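# Zip the suitcase closed along its wheeled end

## Task

Close the suitcase's zipper along the side that carries the wheels, and leave the case resting flat on the table with the same face up as at the start.

## Robot and tools

ROBOT AND FRAME. Two arms, left_arm and right_arm, work over a table; a camera stand is fixed behind them. All reported hand positions, velocities and orientations use the scene frame: origin at table-top height halfway between the two nominal bases, +x pointing out over the table, +z up, left_arm on the +y side. Arm names do not match image sides. Calibrated bases: left_arm at (+0.027, +0.299, 0) m, quat_wxyz (+1.000, 0, 0, +0.020); right_arm at (+0.004, -0.332, 0) m, quat_wxyz (+1.000, 0, 0, -0.011). Each gripper's fingers point along its own +z and open and close along its own y. end_effector_position is the spot between the pads, roughly 1 cm short of the fingertips. Reported poses can be off by a few cm, more at long reach. Joint ranges in rad: waist -2.618 to 3.054, shoulder 0.000 to 3.142, elbow 0.000 to 3.142 (straight at 2.901), wrist pitch -1.571 to 1.571, wrist yaw -1.571 to 1.571, wrist roll -2.094 to 2.094.

THE 14-NUMBER ROW. Every motion command is built from rows of 14 numbers, each in [-1, 1]: left_arm dx, dy, dz, rx, ry, rz, opening, then right_arm in that same order. Both arms are always present. dx..rz are offsets, not poses: they count from that arm's Hand target as it stood when the action or move began, along the Hand target's own axes (not scene axes). 1.0 equals 0.6 m for dx, dy, dz and 180 degrees for rotation; rx, ry, rz form a single rotation vector. Opening is absolute: +1 fully open (0.093 m), -1 closed. Six zeros for an arm re-command its current Hand target; to keep a gripper unchanged, repeat its present opening, since 0 is itself a command (half open).

execute_actions(actions, cameras). actions is a list of actions; each action is a table of up to 15 rows, one per 1/30 s control step; if shorter, its last row is held to fill 15 steps. All rows of one action count from the same start pose, and each new action starts from the updated Hand target, so sending the same offset twice moves twice as far. An empty actions list returns state plus all camera images. cameras: list of names, ["all"], or [] for none; a wrong name invalidates the call.

move(target, speed, blend, opening_speed, grip_force, blocking, cameras). target is one 14-number row or a list of up to 15 rows; every row is an offset from the same starting Hand targets, not from the previous row. Paths are straight, finish together, take at least 0.5 s and are cut off at 10 s. speed: m/s, 0.002 to 2.9, default 0.25 (rotation up to twice that in rad/s); one value or one per target. blend: corner rounding in m for lists, 0 means stop at each point. opening_speed: rate of finger change per second on the -1..+1 scale, at least 0.2. grip_force: newtons per finger pad, 10 to 50, one value or one per arm; it persists, and low values close slowly. blocking=false returns after about 0.5 s while the move continues. Moves do not avoid obstacles or the other arm; faster moves overshoot and strike harder, and targets set deeper past a contact press harder. The result adds a move: line, e.g. done, off_target, moving, held, fault, plus limits=paced (pose clipped) or limits=held (steps withheld).

wait(seconds 0 to 10) lets time pass; stop brakes a running move; zoom_image(camera, region) enlarges part of the latest image from cam_high, cam_left_wrist or cam_right_wrist, region [x0, y0, x1, y1] in pixels from the top-left, at most 504 by 504; finished_scene(scene) ends the current scene, giving its number, and cannot be reversed.

RESULTS. Hand target is the last commanded pose after clipping; the next offsets count from it. The gripper often stops short of it; an all-zero action requests it again, and remaining shortfall can be sent as an offset. Orientation commands are clipped to within 40 degrees of the measured orientation each step. grip_measured is the finger motor position: +1 open, -1 closed; pads meet near -0.94 and each mm of object width adds about 0.0208; a per-gripper bias up to 0.02 too open is possible. Pressing firmly on a rigid item needs a value about 0.24 below the reading for its width; to release, send well above it. Joint positions ends with the gripper gap in metres. Joint velocities may be shown as within noise. Joint torques include the arm's weight, have offsets and noise, and entries 1 to 3 wrap at ±28 N m. Tool commands lists current commands. Motor temperatures: MOTOR HOT appears at 75 °C; at 90 °C that arm folds up and stays idle; at 100 °C it collapses. Holding loads, stretching out and pushing at unreachable targets all heat motors.

CAMERAS. cam_high, cam_low, cam_left_wrist, cam_right_wrist, each 672x504; intrinsics and world-to-camera transforms are given, fixed cameras possibly shifted slightly, wrist images possibly lagging during motion.

AVOID. Arm-to-arm contact, including closing one gripper on the other's fingers; fast impacts and strong presses on heavy or fixed things; dropping or releasing moving parts; anything ending up off the table; strain on the wrist camera cables; paths passing close to an arm's own base (go around it); motor overheating. Small commands can fail or drift, so check the pose after each move and correct tilt.

Each tool is called after "Call:" by a JSON object that holds its "op" and its "data", one argument or row to a line.

## Session

Call:
{"op": "execute_actions", "data": {
  "actions": []
}}

Scene clock: 0.00 s.
left_arm: end_effector_position=(+0.3875, +0.3423, +0.1003) grip_measured=+1.000 end_effector_quat_wxyz=(+0.614, -0.101, +0.783, +0.017) | right_arm: end_effector_position=(+0.3787, -0.3500, +0.1165) grip_measured=+1.000 end_effector_quat_wxyz=(+0.651, +0.024, +0.759, -0.024)
Joint positions: left_arm=[0.051 1.491 0.217 1.025 -0.062 -0.118 0.093] | right_arm=[-0.012 1.571 0.237 1.181 0.033 0 0.093]
Joint velocities: within noise
Joint torques (N m): no reading
Motor temperatures (°C): left_arm=[20 22 28 23 21 19 20] | right_arm=[19 21 26 25 19 20 20]
Heat: left arm: 28 °C; right arm: 26 °C.
Hand target: left_arm +0.3879, +0.3424, +0.1000; +0.612, -0.101, +0.784, +0.017 | right_arm +0.3819, -0.3502, +0.1288; +0.666, +0.024, +0.745, -0.024
Tool commands: left_gripper/opening=+1.0 right_gripper/opening=+1.0

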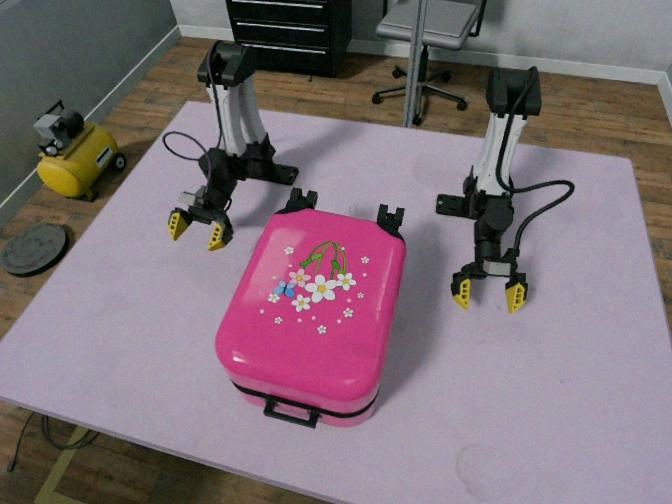

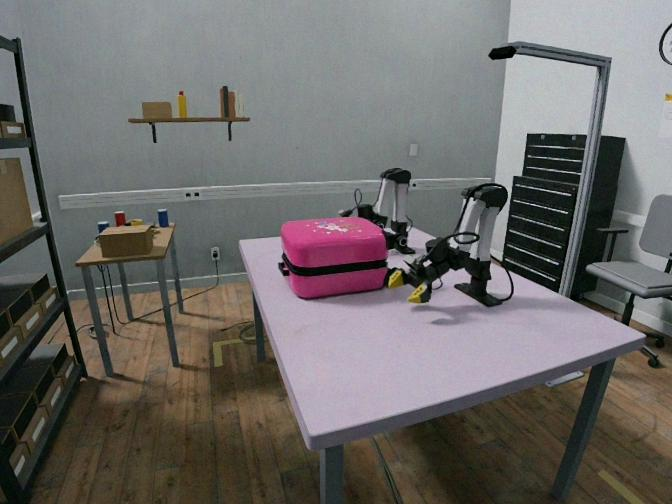

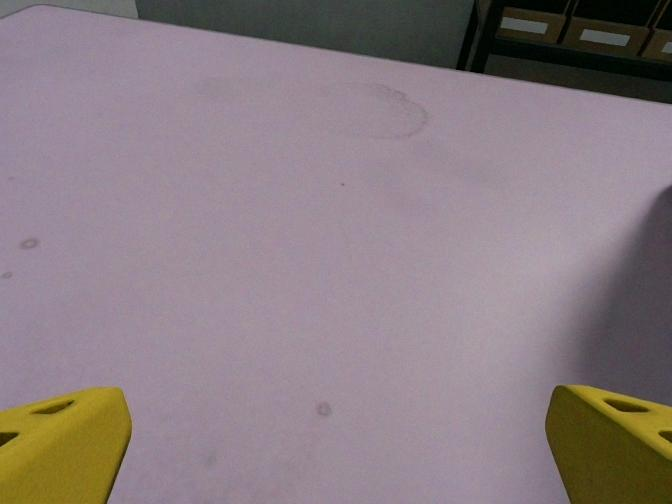

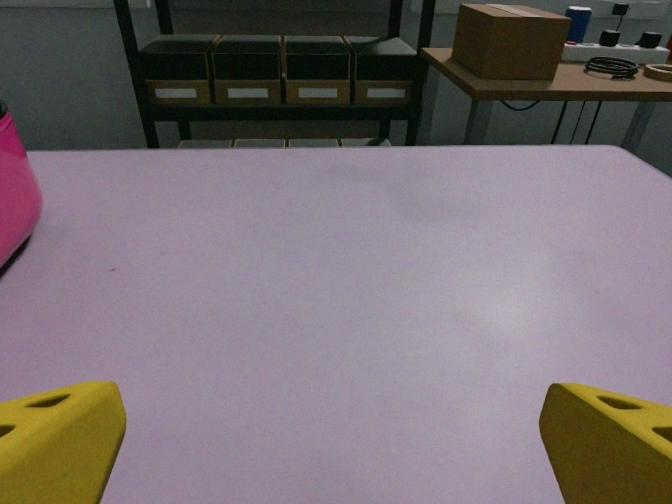

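Call:
{"op": "zoom_image", "data": {
  "camera": "cam_high",
  "region": [210, 170, 430, 335]
}}

Call:
{"op": "zoom_image", "data": {
  "camera": "cam_low",
  "region": [270, 180, 470, 330]
}}

Scaled by 2.291 from the camera's 672x504 image, which has a finer 960x720 frame.

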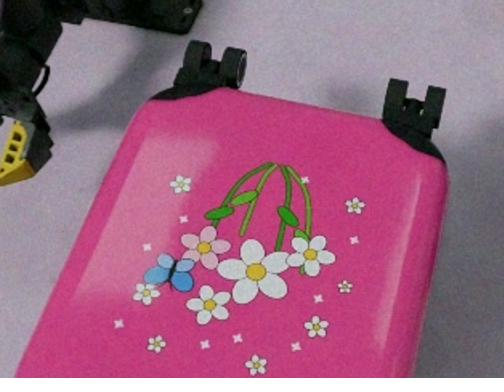

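Scaled by 2.520 from the camera's 672x504 image, which has a finer 960x720 frame.

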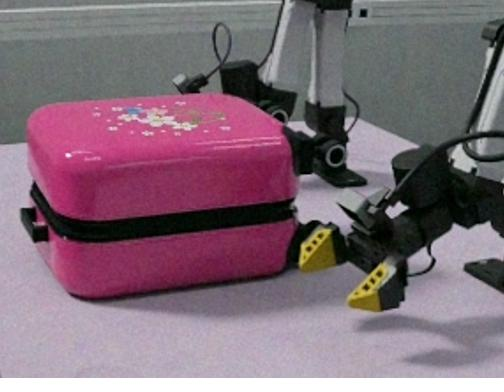

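Call:
{"op": "move", "data": {
  "target": [
    [-0.258,-0.055,-0.313,0,0.1,0,1,0,0,0,0,0,0,1],
    [-0.156,-0.522,-0.532,0,0.144,0,1,0,0,0,0,0,0,1]
  ],
  "blend": [0.05,0],
  "cameras": ["all"]
}}

Scene clock: 43.57 s.
left_arm: end_effector_position=(+0.1606, -0.0066, +0.2982) grip_measured=+1.000 end_effector_quat_wxyz=(+0.423, -0.069, +0.897, -0.105) | right_arm: end_effector_position=(+0.3787, -0.3500, +0.1165) grip_measured=+1.000 end_effector_quat_wxyz=(+0.651, +0.024, +0.759, -0.024)
Joint positions: left_arm=[-1.601 1.626 1.783 -1.508 -0.882 -1.608 0.093] | right_arm=[-0.012 1.571 0.237 1.181 0.033 0 0.093]
Joint torques (N m): left_arm=[-0.73 -4.18 8.21 0.06 -0.51 -0.16] | right_arm=[-0.06 -5.29 4.78 2.2 -0.02 -0.02]
Motor temperatures (°C): left_arm=[20 24 29 30 21 19 20] | right_arm=[19 24 27 33 18 20 20]
Heat: left arm: 30 °C; right arm: 33 °C.
Hand target: left_arm +0.1603, +0.0007, +0.3006; +0.421, -0.103, +0.901, -0.007 | right_arm +0.3819, -0.3502, +0.1288; +0.666, +0.024, +0.745, -0.024
Off the commanded pose: left_arm 0.008 m, 12 deg | right_arm 0.013 m, 2 deg.
joint sent to its limit (left arm) — joint 4 (wrist pitch), lower limit. The joint targets are off in orientation, not in position.
move: off_target (left_arm, right_arm)
camera_calibration:
cam_left_wrist: T_world_to_cam=[[0.0292232, -0.972521, 0.230974, -0.0788851], [-0.902233, -0.125127, -0.412696, 0.305766], [0.430257, -0.196332, -0.881097, 0.279848], [0, 0, 0, 1]] pos_world=[0.157771, 0.0164852, 0.390982]

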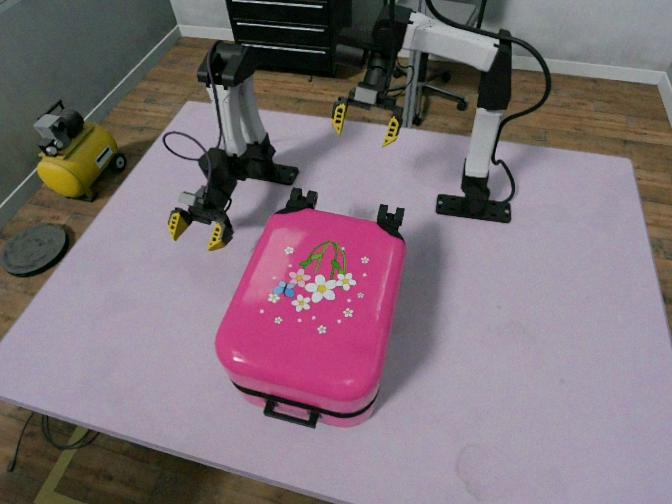

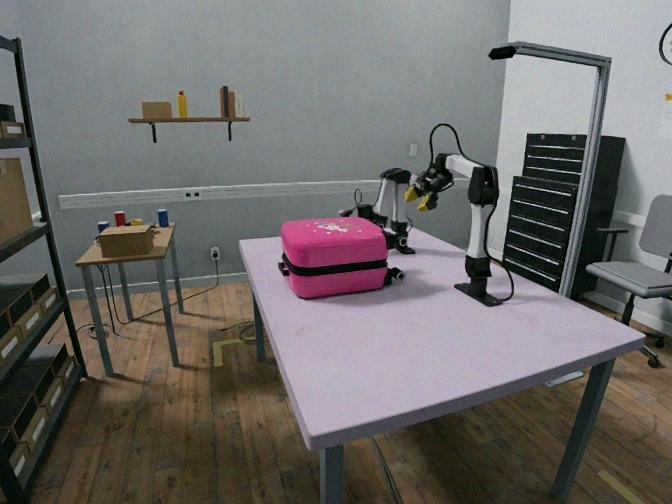

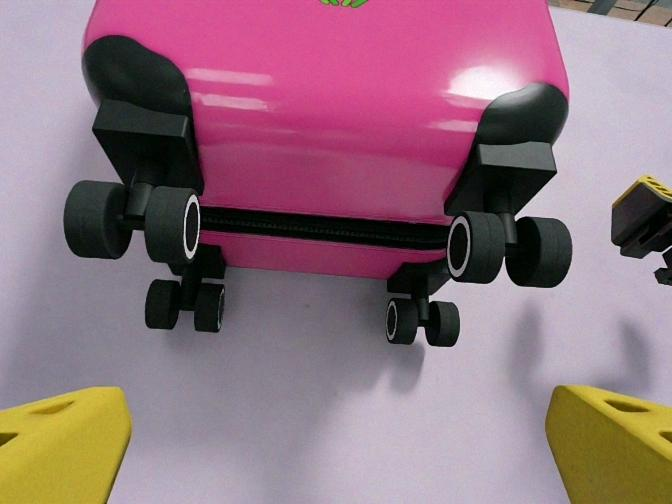

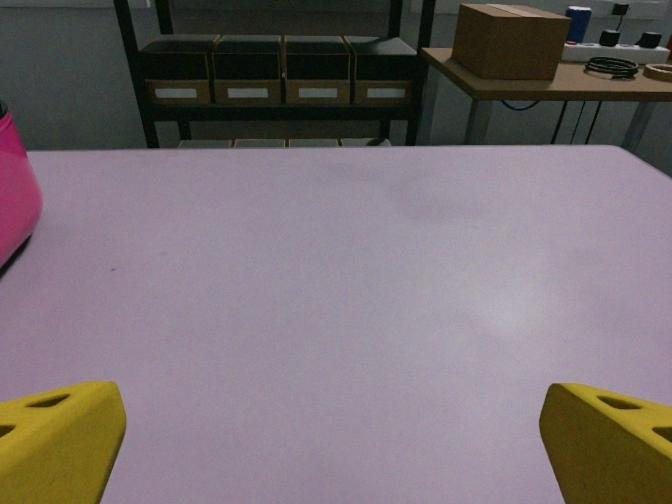

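Call:
{"op": "zoom_image", "data": {
  "camera": "cam_left_wrist",
  "region": [60, 160, 330, 340]
}}

Call:
{"op": "zoom_image", "data": {
  "camera": "cam_left_wrist",
  "region": [320, 160, 590, 340]
}}

Scaled by 1.867 from the camera's 672x504 image, which has a finer 960x720 frame.

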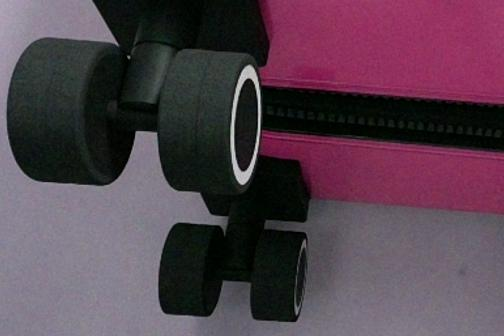

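Scaled by 1.867 from the camera's 672x504 image, which has a finer 960x720 frame.

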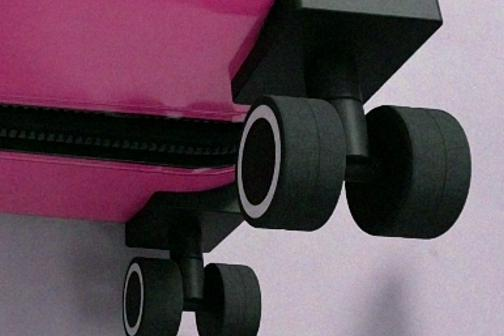

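Call:
{"op": "move", "data": {
  "target": [-0.088,0.57,0.325,0.395,-0.118,0.216,1,-0.1,-0.017,-0.178,-0.386,0,-0.043,1],
  "cameras": ["cam_left_wrist","cam_right_wrist","cam_high"]
}}

Scene clock: 64.27 s.
left_arm: end_effector_position=(+0.2823, +0.3625, +0.1780) grip_measured=+1.000 end_effector_quat_wxyz=(+0.502, +0.368, +0.744, -0.243) | right_arm: end_effector_position=(+0.2866, -0.3542, +0.1963) grip_measured=+1.000 end_effector_quat_wxyz=(+0.641, -0.287, +0.648, +0.295)
Joint positions: left_arm=[0.825 1.632 1.113 -1.516 1.136 2.082 0.093] | right_arm=[-0.693 1.299 0.504 0.258 -1.562 -0.522 0.093]
Joint torques (N m): left_arm=[-1.02 -3.32 7.65 -1.22 0.44 0.23] | right_arm=[-0.68 -5.35 4.72 1.23 -0.49 -0.16]
Heat: left arm: 31 °C; right arm: 34 °C.
Hand target: left_arm +0.2801, +0.3601, +0.1811; +0.526, +0.440, +0.628, -0.368 | right_arm +0.2820, -0.3533, +0.2003; +0.558, -0.407, +0.626, +0.362
Off the commanded pose: left_arm 0.005 m, 21 deg | right_arm 0.006 m, 19 deg.
joint sent to its limit (left arm) — joint 4 (wrist pitch), lower limit; joint 6 (wrist roll), upper limit. The joint targets are off in orientation, not in position.
joint sent to its limit (right arm) — joint 5 (wrist yaw), lower limit. The joint targets are off in orientation, not in position.
move: off_target (left_arm, right_arm)
camera_calibration:
cam_left_wrist: T_world_to_cam=[[-0.791062, -0.611244, -0.0245198, 0.450316], [-0.436597, 0.592205, -0.677256, 0.0677765], [0.42849, -0.525046, -0.735339, 0.28783], [0, 0, 0, 1]] pos_world=[0.262487, 0.386239, 0.268596]
cam_right_wrist: T_world_to_cam=[[0.74015, -0.672408, 0.00671459, -0.453429], [-0.29301, -0.331484, -0.896807, 0.178942], [0.605246, 0.661805, -0.44237, 0.230536], [0, 0, 0, 1]] pos_world=[0.248506, -0.398142, 0.265504]
Images, in order (width x height): cam_high 672x504, cam_left_wrist 672x504, cam_right_wrist 672x504.

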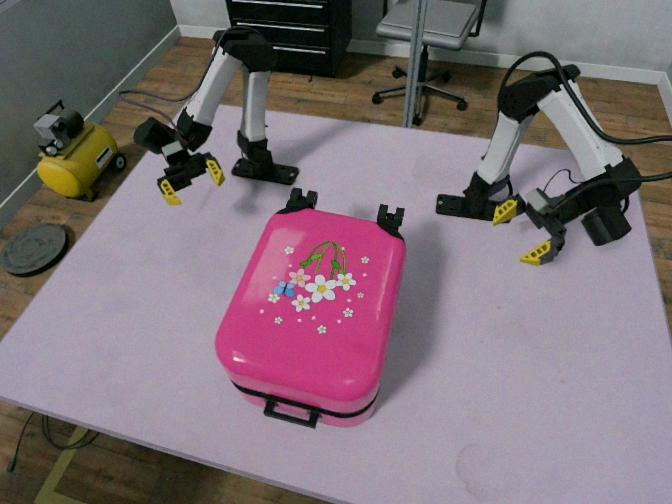

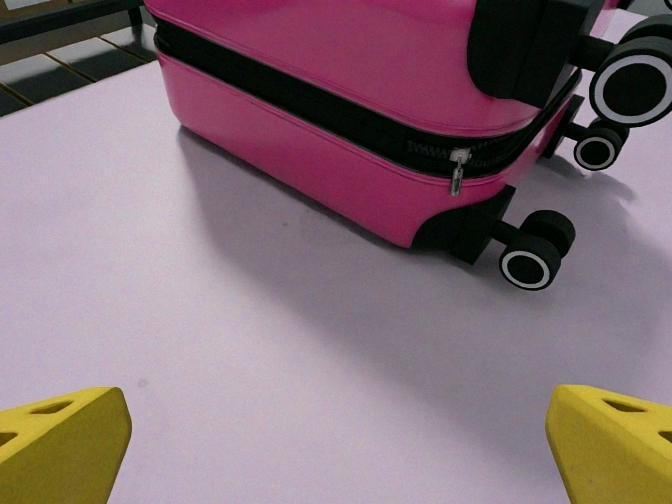

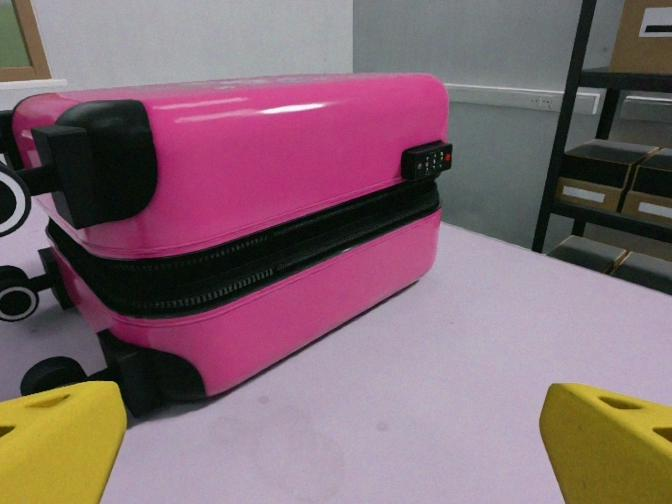

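Call:
{"op": "zoom_image", "data": {
  "camera": "cam_left_wrist",
  "region": [370, 90, 580, 250]
}}

Call:
{"op": "zoom_image", "data": {
  "camera": "cam_right_wrist",
  "region": [40, 160, 450, 400]
}}

Scaled by 2.400 from the camera's 672x504 image, which has a finer 960x720 frame.

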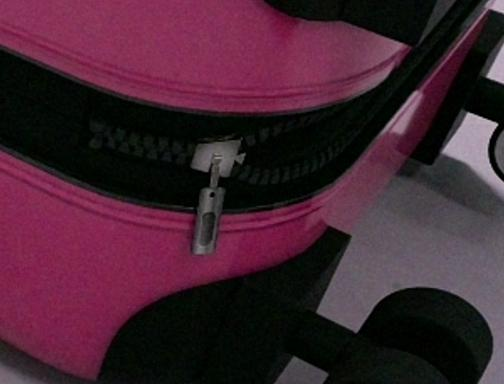

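Scaled by 1.229 from the camera's 672x504 image, which has a finer 960x720 frame.

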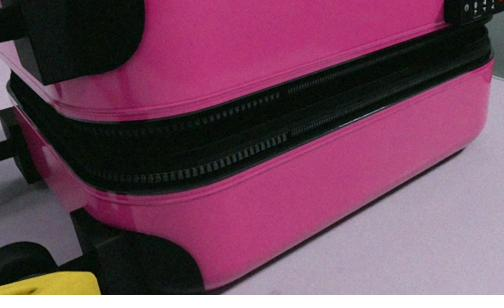

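Call:
{"op": "move", "data": {
  "target": [0.085,0.05,0.195,0.055,-0.056,0.005,1,0,0,0,0,0,0,1],
  "cameras": ["cam_left_wrist"]
}}

Scene clock: 108.40 s.
left_arm: end_effector_position=(+0.3435, +0.2711, +0.1139) grip_measured=+1.000 end_effector_quat_wxyz=(+0.523, +0.421, +0.637, -0.380) | right_arm: end_effector_position=(+0.2865, -0.3541, +0.1960) grip_measured=+1.000 end_effector_quat_wxyz=(+0.641, -0.286, +0.648, +0.296)
Joint positions: left_arm=[0.42 1.978 1.095 -1.236 1.376 2.083 0.093] | right_arm=[-0.693 1.299 0.504 0.253 -1.562 -0.525 0.093]
Joint torques (N m): left_arm=[-0.64 -5.34 3.84 -0.4 0.77 0.21] | right_arm=[-0.77 -5.38 4.75 1.24 -0.48 -0.16]
Motor temperatures (°C): left_arm=[20 24 31 25 20 19 20] | right_arm=[19 23 28 31 18 20 20]
Heat: left arm: 31 °C; right arm: 31 °C.
Hand target: left_arm +0.3447, +0.2706, +0.1103; +0.542, +0.455, +0.542, -0.454 | right_arm +0.2820, -0.3533, +0.2003; +0.558, -0.407, +0.626, +0.363
Off the commanded pose: left_arm 0.004 m, 14 deg | right_arm 0.006 m, 19 deg.
joint sent to its limit (left arm) — joint 6 (wrist roll), upper limit. The joint targets are off in orientation, not in position.
joint sent to its limit (right arm) — joint 5 (wrist yaw), lower limit. The joint targets are off in orientation, not in position.
move: off_target (left_arm, right_arm)
camera_calibration:
cam_left_wrist: T_world_to_cam=[[-0.932184, -0.361012, 0.0265127, 0.41612], [-0.225996, 0.52321, -0.821692, 0.068024], [0.282769, -0.77196, -0.569315, 0.264428], [0, 0, 0, 1]] pos_world=[0.328502, 0.318762, 0.195405]
Images, in order (width x height): cam_left_wrist 672x504.

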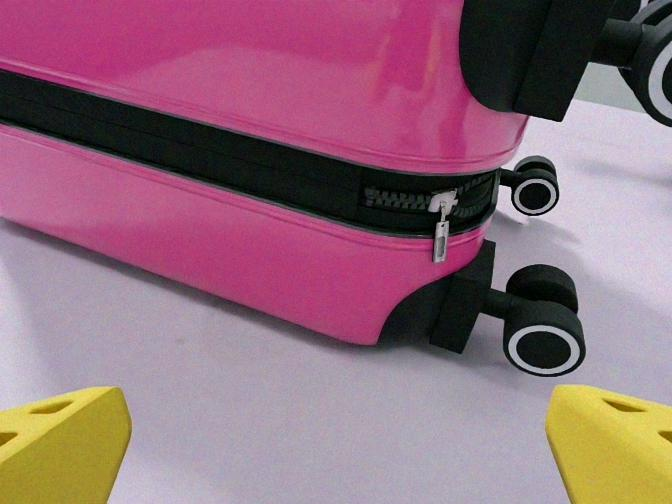

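Call:
{"op": "move", "data": {
  "target": [
    [-0.033,0.152,-0.142,-0.444,0,0,1,0,0,0,0,0,0,1],
    [0.017,-0.069,0.073,-0.1,0,0,0.3,0,0,0,0,0,0,1]
  ],
  "cameras": ["cam_left_wrist"]
}}

Scene clock: 139.10 s.
left_arm: end_effector_position=(+0.3105, +0.2222, +0.0949) grip_measured=+0.302 end_effector_quat_wxyz=(+0.587, +0.339, +0.632, -0.375) | right_arm: end_effector_position=(+0.2863, -0.3539, +0.1954) grip_measured=+1.000 end_effector_quat_wxyz=(+0.640, -0.286, +0.649, +0.296)
Joint positions: left_arm=[0.296 1.909 0.227 1.511 1.395 0.092 0.06] | right_arm=[-0.693 1.299 0.504 0.244 -1.562 -0.532 0.093]
Joint torques (N m): left_arm=[-0.91 -3.21 3.78 2.59 0.31 0.18] | right_arm=[-0.69 -5.35 4.92 1.23 -0.49 -0.18]
Heat: left arm: 30 °C; right arm: 32 °C.
Hand target: left_arm +0.3116, +0.2203, +0.1000; +0.606, +0.365, +0.606, -0.363 | right_arm +0.2820, -0.3533, +0.2003; +0.558, -0.407, +0.626, +0.362
Off the commanded pose: left_arm 0.006 m, 5 deg | right_arm 0.007 m, 19 deg.
joint sent to its limit (left arm) — joint 4 (wrist pitch), upper limit. The joint targets still meet the commanded pose.
joint sent to its limit (right arm) — joint 5 (wrist yaw), lower limit. The joint targets are off in orientation, not in position.
move: off_target (left_arm, right_arm); target 2's new opening was sent with left_arm's hand 0.006 m and 5 deg from that target
camera_calibration:
cam_left_wrist: T_world_to_cam=[[-0.866965, -0.494758, 0.0598891, 0.37448], [-0.270836, 0.366856, -0.88998, 0.125732], [0.418354, -0.787802, -0.452049, 0.175586], [0, 0, 0, 1]] pos_world=[0.285257, 0.277479, 0.168846]
Images, in order (width x height): cam_left_wrist 672x504.

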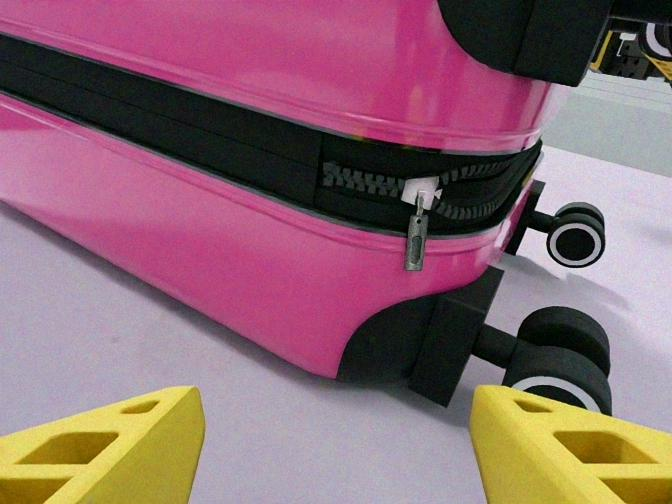

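Call:
{"op": "move", "data": {
  "target": [-0.03,-0.032,-0.017,0,0,0,0,0,0,0,0,0,0,1],
  "cameras": ["cam_left_wrist"]
}}

Scene clock: 157.80 s.
left_arm: end_effector_position=(+0.2945, +0.2205, +0.1096) grip_measured=+0.002 end_effector_quat_wxyz=(+0.592, +0.346, +0.624, -0.376) | right_arm: end_effector_position=(+0.2862, -0.3538, +0.1954) grip_measured=+1.000 end_effector_quat_wxyz=(+0.640, -0.286, +0.649, +0.297)
Joint positions: left_arm=[0.317 1.807 0.171 1.511 1.427 0.063 0.045] | right_arm=[-0.693 1.299 0.504 0.244 -1.562 -0.532 0.093]
Joint torques (N m): left_arm=[0.21 -5.48 1.7 2.47 0.32 -0.01] | right_arm=[-0.7 -5.37 5.01 1.25 -0.51 -0.18]
Heat: left arm: 29 °C; right arm: 32 °C.
Hand target: left_arm +0.2898, +0.2203, +0.1180; +0.607, +0.364, +0.606, -0.363 | right_arm +0.2820, -0.3533, +0.2003; +0.558, -0.407, +0.626, +0.363
Off the commanded pose: left_arm 0.010 m, 4 deg | right_arm 0.007 m, 19 deg.
joint sent to its limit (right arm) — joint 5 (wrist yaw), lower limit. The joint targets are off in orientation, not in position.
move: off_target (left_arm, right_arm)
camera_calibration:
cam_left_wrist: T_world_to_cam=[[-0.873449, -0.48491, 0.0441613, 0.360455], [-0.249219, 0.3673, -0.896092, 0.129305], [0.418303, -0.793696, -0.441666, 0.187705], [0, 0, 0, 1]] pos_world=[0.268547, 0.276275, 0.182854]
Images, in order (width x height): cam_left_wrist 672x504.

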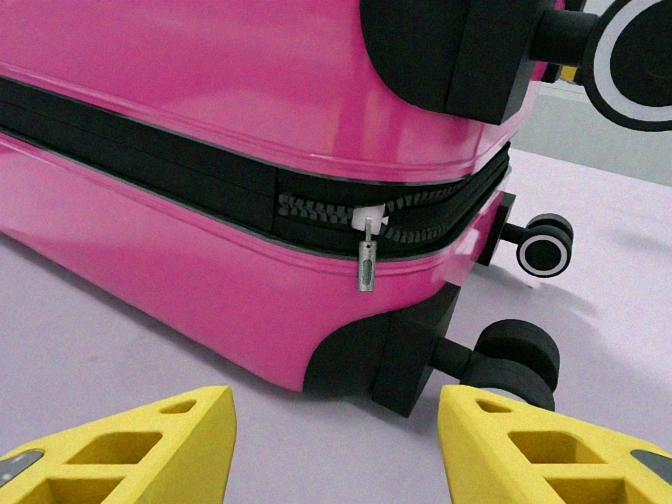

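Call:
{"op": "move", "data": {
  "target": [-0.026,-0.008,0.0345,0,0,0,-0.2,0,0,0,0,0,0,1],
  "cameras": ["cam_left_wrist"]
}}

Scene clock: 170.53 s.
left_arm: end_effector_position=(+0.2971, +0.2014, +0.1302) grip_measured=-0.198 end_effector_quat_wxyz=(+0.600, +0.361, +0.610, -0.370) | right_arm: end_effector_position=(+0.2862, -0.3538, +0.1953) grip_measured=+1.000 end_effector_quat_wxyz=(+0.640, -0.285, +0.649, +0.297)
Joint positions: left_arm=[0.224 1.701 0.171 1.505 1.35 0.005 0.036] | right_arm=[-0.693 1.299 0.504 0.243 -1.562 -0.533 0.093]
Joint torques (N m): left_arm=[-0.94 -5.2 2.45 2 -0.01 0] | right_arm=[-0.7 -5.33 4.98 1.24 -0.51 -0.18]
Heat: left arm: 29 °C; right arm: 32 °C.
Hand target: left_arm +0.2953, +0.1997, +0.1336; +0.606, +0.364, +0.606, -0.363 | right_arm +0.2820, -0.3533, +0.2003; +0.558, -0.407, +0.626, +0.363
Off the commanded pose: left_arm 0.004 m, 1 deg | right_arm 0.007 m, 19 deg.
joint sent to its limit (right arm) — joint 5 (wrist yaw), lower limit. The joint targets are off in orientation, not in position.
move: off_target (right_arm)
camera_calibration:
cam_left_wrist: T_world_to_cam=[[-0.881833, -0.471549, 0.00336425, 0.357619], [-0.205756, 0.37834, -0.902509, 0.141137], [0.424305, -0.796555, -0.430657, 0.177912], [0, 0, 0, 1]] pos_world=[0.268912, 0.256954, 0.202793]
Images, in order (width x height): cam_left_wrist 672x504.

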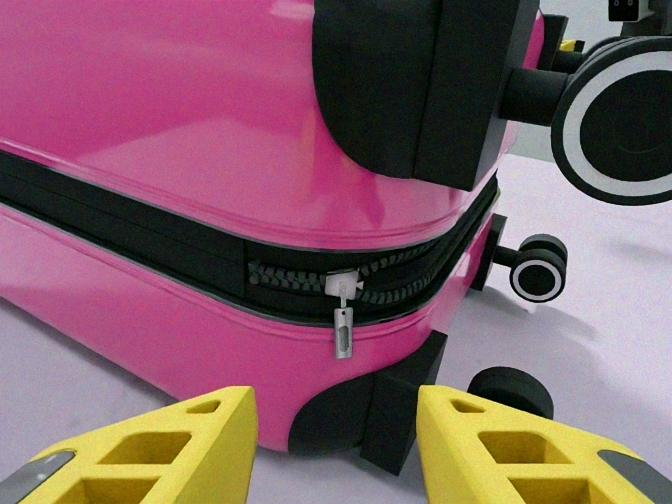

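Call:
{"op": "move", "data": {
  "target": [-0.010,0.002,0.0375,0,0,0,-0.2,0,0,0,0,0,0,1],
  "speed": 0.08,
  "cameras": ["cam_left_wrist"]
}}

Scene clock: 183.60 s.
left_arm: end_effector_position=(+0.3008, +0.1805, +0.1307) grip_measured=-0.198 end_effector_quat_wxyz=(+0.593, +0.355, +0.617, -0.376) | right_arm: end_effector_position=(+0.2862, -0.3538, +0.1953) grip_measured=+1.000 end_effector_quat_wxyz=(+0.640, -0.285, +0.649, +0.297)
Joint positions: left_arm=[0.117 1.674 0.171 1.464 1.244 -0.006 0.036] | right_arm=[-0.693 1.299 0.504 0.242 -1.562 -0.534 0.093]
Joint torques (N m): left_arm=[-1.01 -5.26 5.57 1.94 -0.04 0.08] | right_arm=[-0.72 -5.34 5.01 1.22 -0.51 -0.15]
Heat: left arm: 28 °C; right arm: 31 °C.
Hand target: left_arm +0.3069, +0.1803, +0.1396; +0.606, +0.365, +0.606, -0.363 | right_arm +0.2820, -0.3533, +0.2003; +0.558, -0.407, +0.626, +0.363
Off the commanded pose: left_arm 0.011 m, 3 deg | right_arm 0.007 m, 19 deg.
joint sent to its limit (right arm) — joint 5 (wrist yaw), lower limit. The joint targets are off in orientation, not in position.
move: off_target (left_arm, right_arm)
camera_calibration:
cam_left_wrist: T_world_to_cam=[[-0.881812, -0.470807, 0.0273514, 0.347676], [-0.227636, 0.37413, -0.899004, 0.157175], [0.413025, -0.798979, -0.437084, 0.16468], [0, 0, 0, 1]] pos_world=[0.274347, 0.23646, 0.20377]
Images, in order (width x height): cam_left_wrist 672x504.

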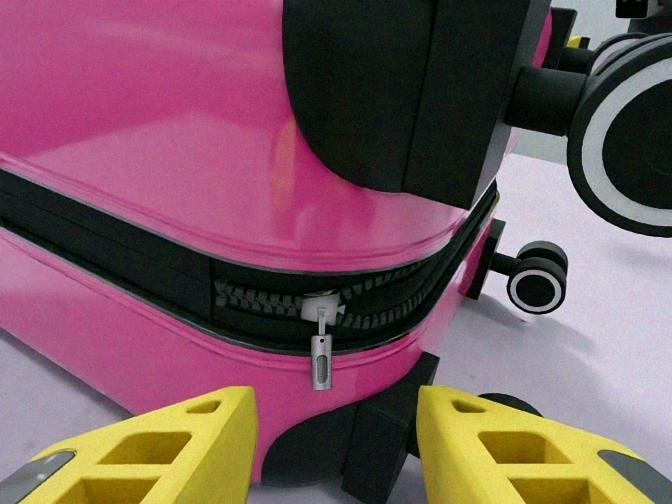

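Call:
{"op": "move", "data": {
  "target": [-0.015,0.007,0.017,0,0,0,-0.2,0,0,0,0,0,0,1],
  "speed": 0.08,
  "cameras": ["cam_left_wrist"]
}}

Scene clock: 191.03 s.
left_arm: end_effector_position=(+0.3097, +0.1737, +0.1397) grip_measured=-0.198 end_effector_quat_wxyz=(+0.594, +0.356, +0.616, -0.375) | right_arm: end_effector_position=(+0.2862, -0.3538, +0.1953) grip_measured=+1.000 end_effector_quat_wxyz=(+0.640, -0.285, +0.649, +0.297)
Joint positions: left_arm=[0.077 1.627 0.21 1.384 1.205 -0.008 0.036] | right_arm=[-0.693 1.299 0.504 0.242 -1.562 -0.534 0.093]
Joint torques (N m): left_arm=[-0.98 -5.2 5.93 1.97 -0.01 0.06] | right_arm=[-0.69 -5.39 5.01 1.25 -0.5 -0.18]
Heat: left arm: 28 °C; right arm: 31 °C.
Hand target: left_arm +0.3154, +0.1733, +0.1486; +0.606, +0.365, +0.606, -0.363 | right_arm +0.2820, -0.3533, +0.2003; +0.558, -0.407, +0.626, +0.363
Off the commanded pose: left_arm 0.011 m, 2 deg | right_arm 0.007 m, 19 deg.
joint sent to its limit (right arm) — joint 5 (wrist yaw), lower limit. The joint targets are off in orientation, not in position.
move: off_target (left_arm, right_arm)
camera_calibration:
cam_left_wrist: T_world_to_cam=[[-0.882094, -0.470509, 0.0230636, 0.35282], [-0.223837, 0.375556, -0.899363, 0.168378], [0.414497, -0.798485, -0.436593, 0.158911], [0, 0, 0, 1]] pos_world=[0.283042, 0.229658, 0.212675]
Images, in order (width x height): cam_left_wrist 672x504.

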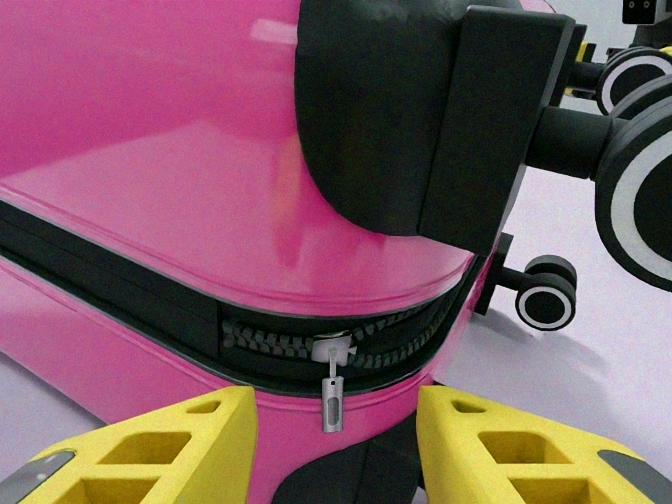

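Call:
{"op": "move", "data": {
  "target": [
    [-0.004,0.0,0.0085,0,0,0,-0.2,0,0,0,0,0,0,1],
    [-0.004,0.0,0.0085,0,0,0,-1,0,0,0,0,0,0,1]
  ],
  "speed": 0.08,
  "opening_speed": 0.6,
  "cameras": ["cam_left_wrist"]
}}

Scene clock: 200.63 s.
left_arm: end_effector_position=(+0.3122, +0.1695, +0.1417) grip_measured=-0.990 end_effector_quat_wxyz=(+0.594, +0.356, +0.616, -0.375) | right_arm: end_effector_position=(+0.2862, -0.3538, +0.1952) grip_measured=+1.000 end_effector_quat_wxyz=(+0.640, -0.285, +0.649, +0.297)
Joint positions: left_arm=[0.056 1.616 0.22 1.363 1.183 -0.008 0] | right_arm=[-0.693 1.299 0.504 0.241 -1.562 -0.534 0.093]
Joint torques (N m): left_arm=[-0.91 -5.2 6.26 1.91 -0.01 0.07] | right_arm=[-0.72 -5.37 5.01 1.23 -0.5 -0.18]
Heat: left arm: 28 °C; right arm: 31 °C.
Hand target: left_arm +0.3178, +0.1689, +0.1509; +0.606, +0.364, +0.606, -0.363 | right_arm +0.2820, -0.3533, +0.2003; +0.558, -0.407, +0.626, +0.363
Off the commanded pose: left_arm 0.011 m, 2 deg | right_arm 0.007 m, 19 deg.
joint sent to its limit (right arm) — joint 5 (wrist yaw), lower limit. The joint targets are off in orientation, not in position.
move: off_target (left_arm, right_arm); target 2's new opening was sent with left_arm's hand 0.011 m and 2 deg from that target
camera_calibration:
cam_left_wrist: T_world_to_cam=[[-0.881736, -0.471177, 0.0231254, 0.3529], [-0.224495, 0.375984, -0.899021, 0.172437], [0.414903, -0.79789, -0.437295, 0.155301], [0, 0, 0, 1]] pos_world=[0.285441, 0.225357, 0.214776]
Images, in order (width x height): cam_left_wrist 672x504.

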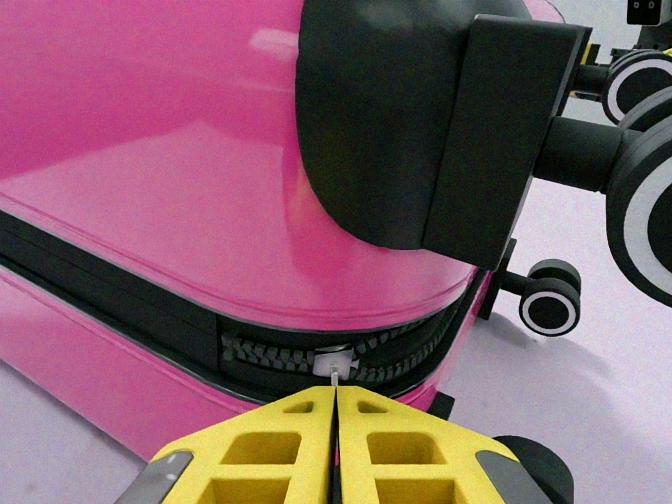

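Call:
{"op": "move", "data": {
  "target": [0,-0.0285,0.0025,0,0,0,-1,0,0,0,0,0,0,1],
  "speed": 0.05,
  "cameras": ["cam_left_wrist"]
}}

Scene clock: 270.30 s.
left_arm: end_effector_position=(+0.3063, +0.1603, +0.1508) grip_measured=-0.990 end_effector_quat_wxyz=(+0.604, +0.365, +0.605, -0.368) | right_arm: end_effector_position=(+0.2862, -0.3538, +0.1952) grip_measured=+1.000 end_effector_quat_wxyz=(+0.640, -0.285, +0.649, +0.297)
Joint positions: left_arm=[0.014 1.561 0.2 1.363 1.143 -0.008 0] | right_arm=[-0.693 1.299 0.504 0.241 -1.562 -0.534 0.093]
Joint torques (N m): left_arm=[-1.02 -4.83 3.3 1.94 -0.04 0.1] | right_arm=[-0.72 -5.33 5.03 1.23 -0.49 -0.19]
Motor temperatures (°C): left_arm=[20 27 30 30 20 19 20] | right_arm=[19 23 28 30 18 19 20]
Heat: left arm: 30 °C; right arm: 30 °C.
Hand target: left_arm +0.3034, +0.1594, +0.1510; +0.606, +0.365, +0.606, -0.363 | right_arm +0.2820, -0.3533, +0.2003; +0.558, -0.407, +0.626, +0.362
Off the commanded pose: left_arm 0.003 m, 1 deg | right_arm 0.007 m, 19 deg.
joint sent to its limit (right arm) — joint 5 (wrist yaw), lower limit. The joint targets are off in orientation, not in position.
move: off_target (right_arm)
camera_calibration:
cam_left_wrist: T_world_to_cam=[[-0.883021, -0.469221, -0.0102928, 0.348304], [-0.191091, 0.37947, -0.905255, 0.172878], [0.42867, -0.797392, -0.424744, 0.148135], [0, 0, 0, 1]] pos_world=[0.277094, 0.215951, 0.223003]
Images, in order (width x height): cam_left_wrist 672x504.

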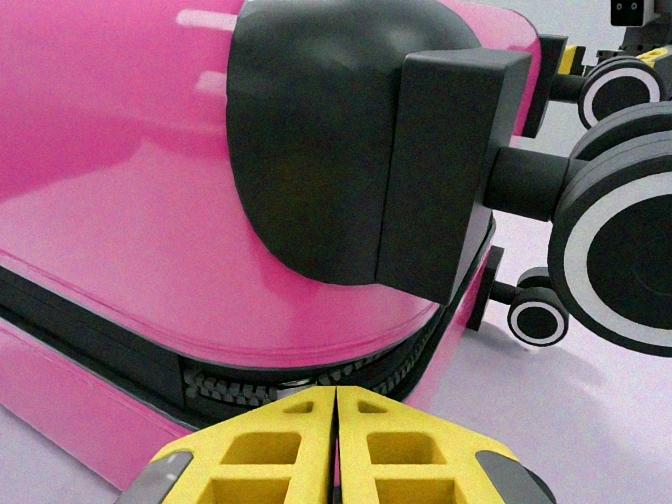

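Call:
{"op": "zoom_image", "data": {
  "camera": "cam_left_wrist",
  "region": [160, 300, 480, 470]
}}

Scaled by 1.575 from the camera's 672x504 image, which has a finer 960x720 frame.

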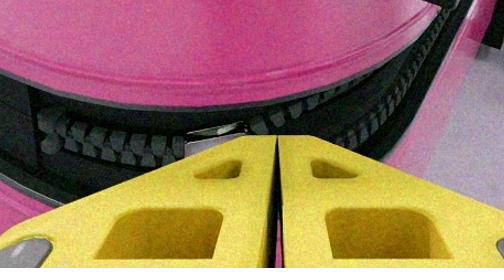

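Call:
{"op": "move", "data": {
  "target": [0.013,-0.02,0.009,0,0,0,-1,0,0,0,0,0,0,1],
  "speed": 0.05,
  "cameras": ["cam_left_wrist"]
}}

Call:
{"op": "zoom_image", "data": {
  "camera": "cam_left_wrist",
  "region": [160, 300, 480, 470]
}}

Scene clock: 282.80 s.
left_arm: end_effector_position=(+0.2974, +0.1498, +0.1441) grip_measured=-0.990 end_effector_quat_wxyz=(+0.599, +0.361, +0.611, -0.371) | right_arm: end_effector_position=(+0.2862, -0.3538, +0.1952) grip_measured=+1.000 end_effector_quat_wxyz=(+0.640, -0.285, +0.649, +0.297)
Joint positions: left_arm=[-0.039 1.561 0.16 1.386 1.09 -0.008 0] | right_arm=[-0.693 1.299 0.504 0.241 -1.562 -0.534 0.093]
Joint torques (N m): left_arm=[-1.03 -2.59 2.97 2.44 -0.04 0.11] | right_arm=[-0.7 -5.37 5 1.23 -0.52 -0.17]
Heat: left arm: 30 °C; right arm: 30 °C.
Hand target: left_arm +0.2954, +0.1491, +0.1430; +0.606, +0.364, +0.606, -0.363 | right_arm +0.2820, -0.3533, +0.2003; +0.558, -0.407, +0.626, +0.363
Off the commanded pose: left_arm 0.002 m, 1 deg | right_arm 0.007 m, 19 deg.
joint sent to its limit (right arm) — joint 5 (wrist yaw), lower limit. The joint targets are off in orientation, not in position.
move: off_target (right_arm)
camera_calibration:
cam_left_wrist: T_world_to_cam=[[-0.882898, -0.469542, 0.0045884, 0.333295], [-0.206375, 0.379241, -0.90199, 0.173178], [0.421782, -0.797312, -0.431733, 0.143647], [0, 0, 0, 1]] pos_world=[0.269417, 0.205352, 0.216693]
Images, in order (width x height): cam_left_wrist 672x504.

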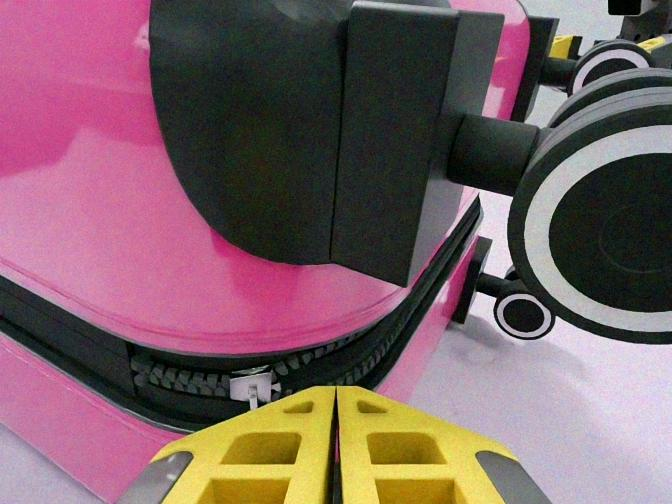

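Scaled by 1.575 from the camera's 672x504 image, which has a finer 960x720 frame.

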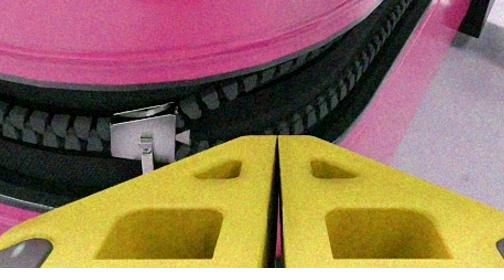

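Call:
{"op": "move", "data": {
  "target": [
    [0,0,-0.03,0,0,0,-0.2,0,0,0,0,0,0,1],
    [0,0.031,-0.02,0,0,0,-0.2,0,0,0,0,0,0,1]
  ],
  "speed": 0.08,
  "cameras": ["cam_left_wrist"]
}}

Scene clock: 291.27 s.
left_arm: end_effector_position=(+0.3027, +0.1676, +0.1383) grip_measured=-0.202 end_effector_quat_wxyz=(+0.596, +0.351, +0.620, -0.370) | right_arm: end_effector_position=(+0.2862, -0.3538, +0.1952) grip_measured=+1.000 end_effector_quat_wxyz=(+0.640, -0.285, +0.649, +0.297)
Joint positions: left_arm=[0.045 1.597 0.17 1.391 1.155 -0.008 0.036] | right_arm=[-0.693 1.299 0.504 0.241 -1.562 -0.534 0.093]
Joint torques (N m): left_arm=[-0.02 -2.06 5.89 2.32 0.25 0.08] | right_arm=[-0.69 -5.3 5 1.23 -0.5 -0.18]
Heat: left arm: 31 °C; right arm: 30 °C.
Hand target: left_arm +0.3062, +0.1684, +0.1432; +0.606, +0.364, +0.606, -0.363 | right_arm +0.2820, -0.3533, +0.2003; +0.558, -0.407, +0.626, +0.363
Off the commanded pose: left_arm 0.006 m, 3 deg | right_arm 0.007 m, 19 deg.
joint sent to its limit (right arm) — joint 5 (wrist yaw), lower limit. The joint targets are off in orientation, not in position.
move: off_target (left_arm, right_arm)
camera_calibration:
cam_left_wrist: T_world_to_cam=[[-0.873628, -0.485928, 0.0254823, 0.343436], [-0.233557, 0.372808, -0.898034, 0.171128], [0.42688, -0.790499, -0.439187, 0.151524], [0, 0, 0, 1]] pos_world=[0.275321, 0.222867, 0.211475]
Images, in order (width x height): cam_left_wrist 672x504.

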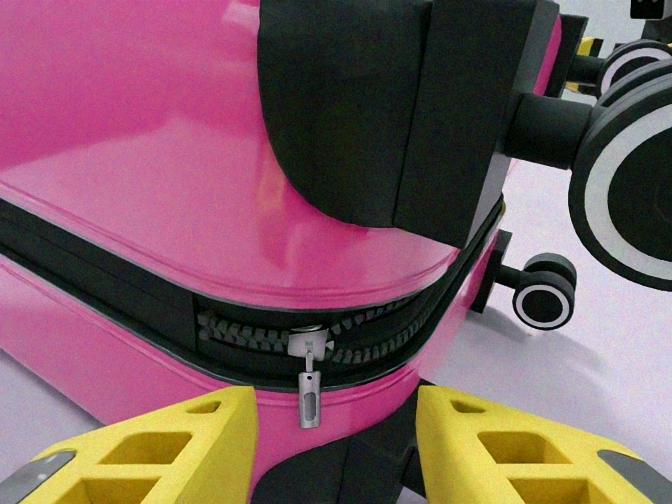

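Call:
{"op": "move", "data": {
  "target": [0.003,0.009,0.025,0,0,0,-0.2,0,0,0,0,0,0,1],
  "speed": 0.05,
  "cameras": ["cam_left_wrist"]
}}

Scene clock: 300.87 s.
left_arm: end_effector_position=(+0.3110, +0.1585, +0.1356) grip_measured=-0.202 end_effector_quat_wxyz=(+0.591, +0.355, +0.619, -0.377) | right_arm: end_effector_position=(+0.2862, -0.3538, +0.1952) grip_measured=+1.000 end_effector_quat_wxyz=(+0.640, -0.285, +0.649, +0.297)
Joint positions: left_arm=[0.003 1.646 0.208 1.394 1.131 -0.008 0.036] | right_arm=[-0.693 1.299 0.504 0.241 -1.562 -0.534 0.093]
Joint torques (N m): left_arm=[-0.98 -2.48 5.87 2.45 -0.02 0.11] | right_arm=[-0.79 -5.34 5.07 1.25 -0.52 -0.17]
Heat: left arm: 31 °C; right arm: 30 °C.
Hand target: left_arm +0.3180, +0.1578, +0.1413; +0.606, +0.364, +0.606, -0.363 | right_arm +0.2820, -0.3533, +0.2003; +0.558, -0.407, +0.626, +0.363
Off the commanded pose: left_arm 0.009 m, 3 deg | right_arm 0.007 m, 19 deg.
joint sent to its limit (right arm) — joint 5 (wrist yaw), lower limit. The joint targets are off in orientation, not in position.
move: off_target (left_arm, right_arm)
camera_calibration:
cam_left_wrist: T_world_to_cam=[[-0.882006, -0.470215, 0.0310335, 0.34577], [-0.232767, 0.377458, -0.896295, 0.172803], [0.409738, -0.797761, -0.44237, 0.146528], [0, 0, 0, 1]] pos_world=[0.285156, 0.214255, 0.208972]
Images, in order (width x height): cam_left_wrist 672x504.

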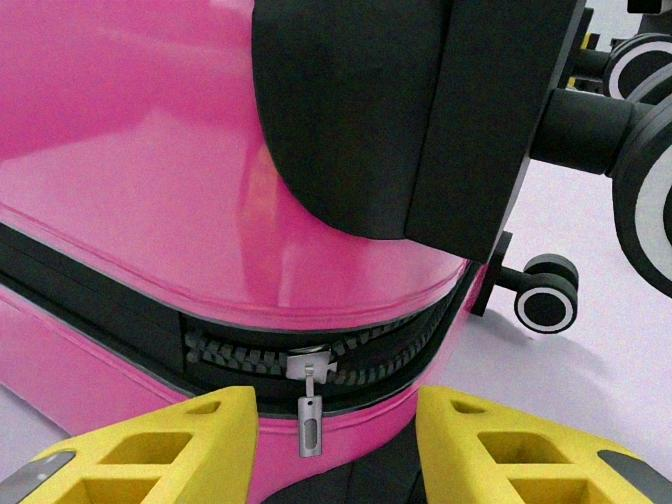

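Call:
{"op": "move", "data": {
  "target": [0.028,0.011,0.012,0,0,0,-0.2,0,0,0,0,0,0,1],
  "speed": 0.05,
  "cameras": ["cam_left_wrist"]
}}

Scene clock: 319.57 s.
left_arm: end_effector_position=(+0.3206, +0.1556, +0.1173) grip_measured=-0.202 end_effector_quat_wxyz=(+0.586, +0.353, +0.624, -0.378) | right_arm: end_effector_position=(+0.2861, -0.3538, +0.1952) grip_measured=+1.000 end_effector_quat_wxyz=(+0.640, -0.285, +0.649, +0.297)
Joint positions: left_arm=[-0.013 1.793 0.235 1.494 1.115 -0.001 0.036] | right_arm=[-0.693 1.299 0.504 0.241 -1.562 -0.534 0.093]
Joint torques (N m): left_arm=[-1.09 -2.93 5.33 2.68 0.01 0.11] | right_arm=[-0.66 -5.42 5 1.24 -0.49 -0.18]
Heat: left arm: 30 °C; right arm: 30 °C.
Hand target: left_arm +0.3272, +0.1545, +0.1246; +0.606, +0.364, +0.606, -0.363 | right_arm +0.2820, -0.3533, +0.2003; +0.558, -0.407, +0.626, +0.363
Off the commanded pose: left_arm 0.010 m, 4 deg | right_arm 0.007 m, 19 deg.
joint sent to its limit (right arm) — joint 5 (wrist yaw), lower limit. The joint targets are off in orientation, not in position.
move: off_target (left_arm, right_arm)
camera_calibration:
cam_left_wrist: T_world_to_cam=[[-0.881152, -0.470879, 0.0429477, 0.351789], [-0.246592, 0.380139, -0.891452, 0.163212], [0.40344, -0.796095, -0.451075, 0.134964], [0, 0, 0, 1]] pos_world=[0.295776, 0.211051, 0.191266]
Images, in order (width x height): cam_left_wrist 672x504.

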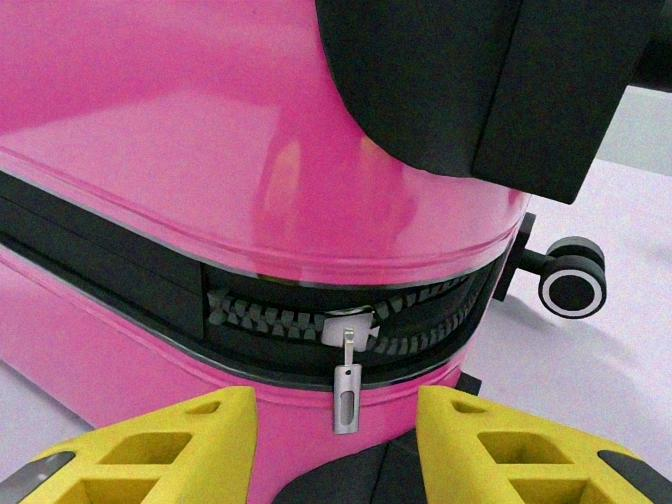

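Call:
{"op": "move", "data": {
  "target": [-0.002,-0.0025,0.019,0,0,0,-0.2,0,0,0,0,0,0,1],
  "speed": 0.05,
  "cameras": ["cam_left_wrist"]
}}

Scene clock: 324.83 s.
left_arm: end_effector_position=(+0.3247, +0.1448, +0.1206) grip_measured=-0.202 end_effector_quat_wxyz=(+0.590, +0.357, +0.619, -0.375) | right_arm: end_effector_position=(+0.2861, -0.3538, +0.1952) grip_measured=+1.000 end_effector_quat_wxyz=(+0.640, -0.285, +0.649, +0.297)
Joint positions: left_arm=[-0.062 1.793 0.252 1.494 1.067 -0.001 0.036] | right_arm=[-0.693 1.299 0.504 0.241 -1.562 -0.535 0.093]
Joint torques (N m): left_arm=[-1.01 -2.69 5.26 2.6 -0.08 0.06] | right_arm=[-0.69 -5.39 4.97 1.23 -0.51 -0.17]
Heat: left arm: 31 °C; right arm: 30 °C.
Hand target: left_arm +0.3313, +0.1437, +0.1257; +0.606, +0.364, +0.606, -0.363 | right_arm +0.2820, -0.3533, +0.2003; +0.558, -0.407, +0.626, +0.363
Off the commanded pose: left_arm 0.008 m, 3 deg | right_arm 0.007 m, 19 deg.
joint sent to its limit (right arm) — joint 5 (wrist yaw), lower limit. The joint targets are off in orientation, not in position.
move: off_target (left_arm, right_arm)
camera_calibration:
cam_left_wrist: T_world_to_cam=[[-0.882512, -0.46954, 0.026544, 0.352474], [-0.230639, 0.382922, -0.894526, 0.166054], [0.409852, -0.795552, -0.446227, 0.123475], [0, 0, 0, 1]] pos_world=[0.298755, 0.200146, 0.194281]
Images, in order (width x height): cam_left_wrist 672x504.

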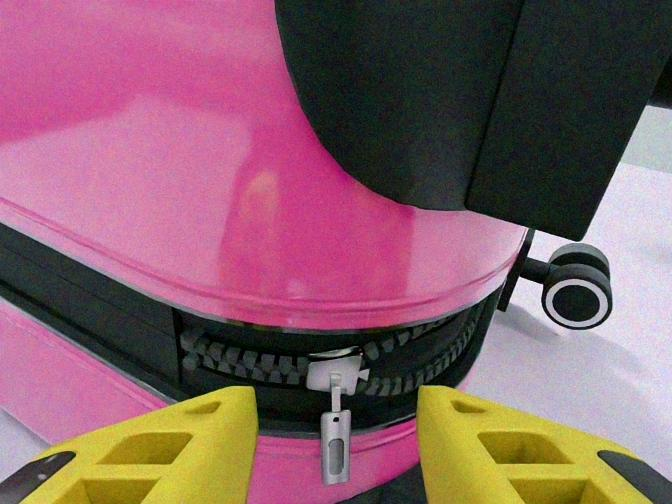

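Call:
{"op": "move", "data": {
  "target": [
    [0,0,0.002,0,0,0,-0.2,0,0,0,0,0,0,1],
    [0,0,0.002,0,0,0,-1,0,0,0,0,0,0,1]
  ],
  "speed": 0.05,
  "opening_speed": 0.6,
  "cameras": ["cam_left_wrist"]
}}

Scene clock: 331.30 s.
left_arm: end_effector_position=(+0.3249, +0.1440, +0.1191) grip_measured=-0.990 end_effector_quat_wxyz=(+0.589, +0.356, +0.621, -0.375) | right_arm: end_effector_position=(+0.2861, -0.3538, +0.1952) grip_measured=+1.000 end_effector_quat_wxyz=(+0.640, -0.285, +0.649, +0.297)
Joint positions: left_arm=[-0.066 1.798 0.252 1.494 1.062 -0.001 0] | right_arm=[-0.693 1.299 0.504 0.241 -1.562 -0.535 0.093]
Joint torques (N m): left_arm=[-0.9 -3.17 5.46 2.62 0.01 0.08] | right_arm=[-0.81 -5.37 5.03 1.25 -0.5 -0.18]
Heat: left arm: 32 °C; right arm: 30 °C.
Hand target: left_arm +0.3318, +0.1427, +0.1257; +0.606, +0.364, +0.606, -0.363 | right_arm +0.2820, -0.3533, +0.2003; +0.558, -0.407, +0.626, +0.363
Off the commanded pose: left_arm 0.010 m, 3 deg | right_arm 0.007 m, 19 deg.
joint sent to its limit (right arm) — joint 5 (wrist yaw), lower limit. The joint targets are off in orientation, not in position.
move: off_target (left_arm, right_arm); target 2's new opening was sent with left_arm's hand 0.010 m and 3 deg from that target
camera_calibration:
cam_left_wrist: T_world_to_cam=[[-0.881826, -0.47055, 0.031064, 0.35166], [-0.235831, 0.382993, -0.893141, 0.166533], [0.40837, -0.794921, -0.448703, 0.122721], [0, 0, 0, 1]] pos_world=[0.299261, 0.199246, 0.192878]
Images, in order (width x height): cam_left_wrist 672x504.

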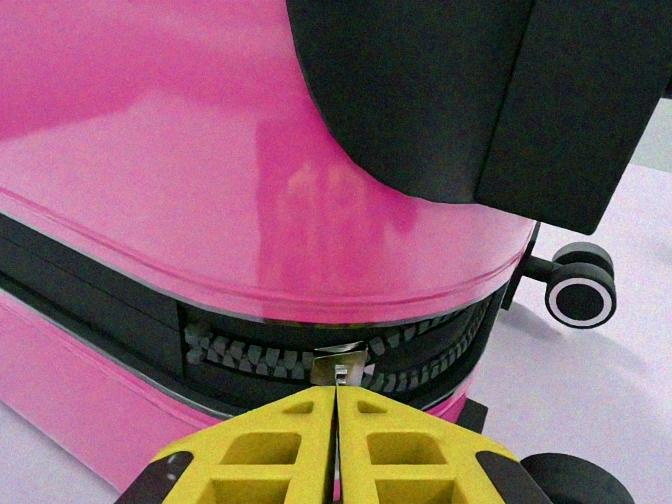

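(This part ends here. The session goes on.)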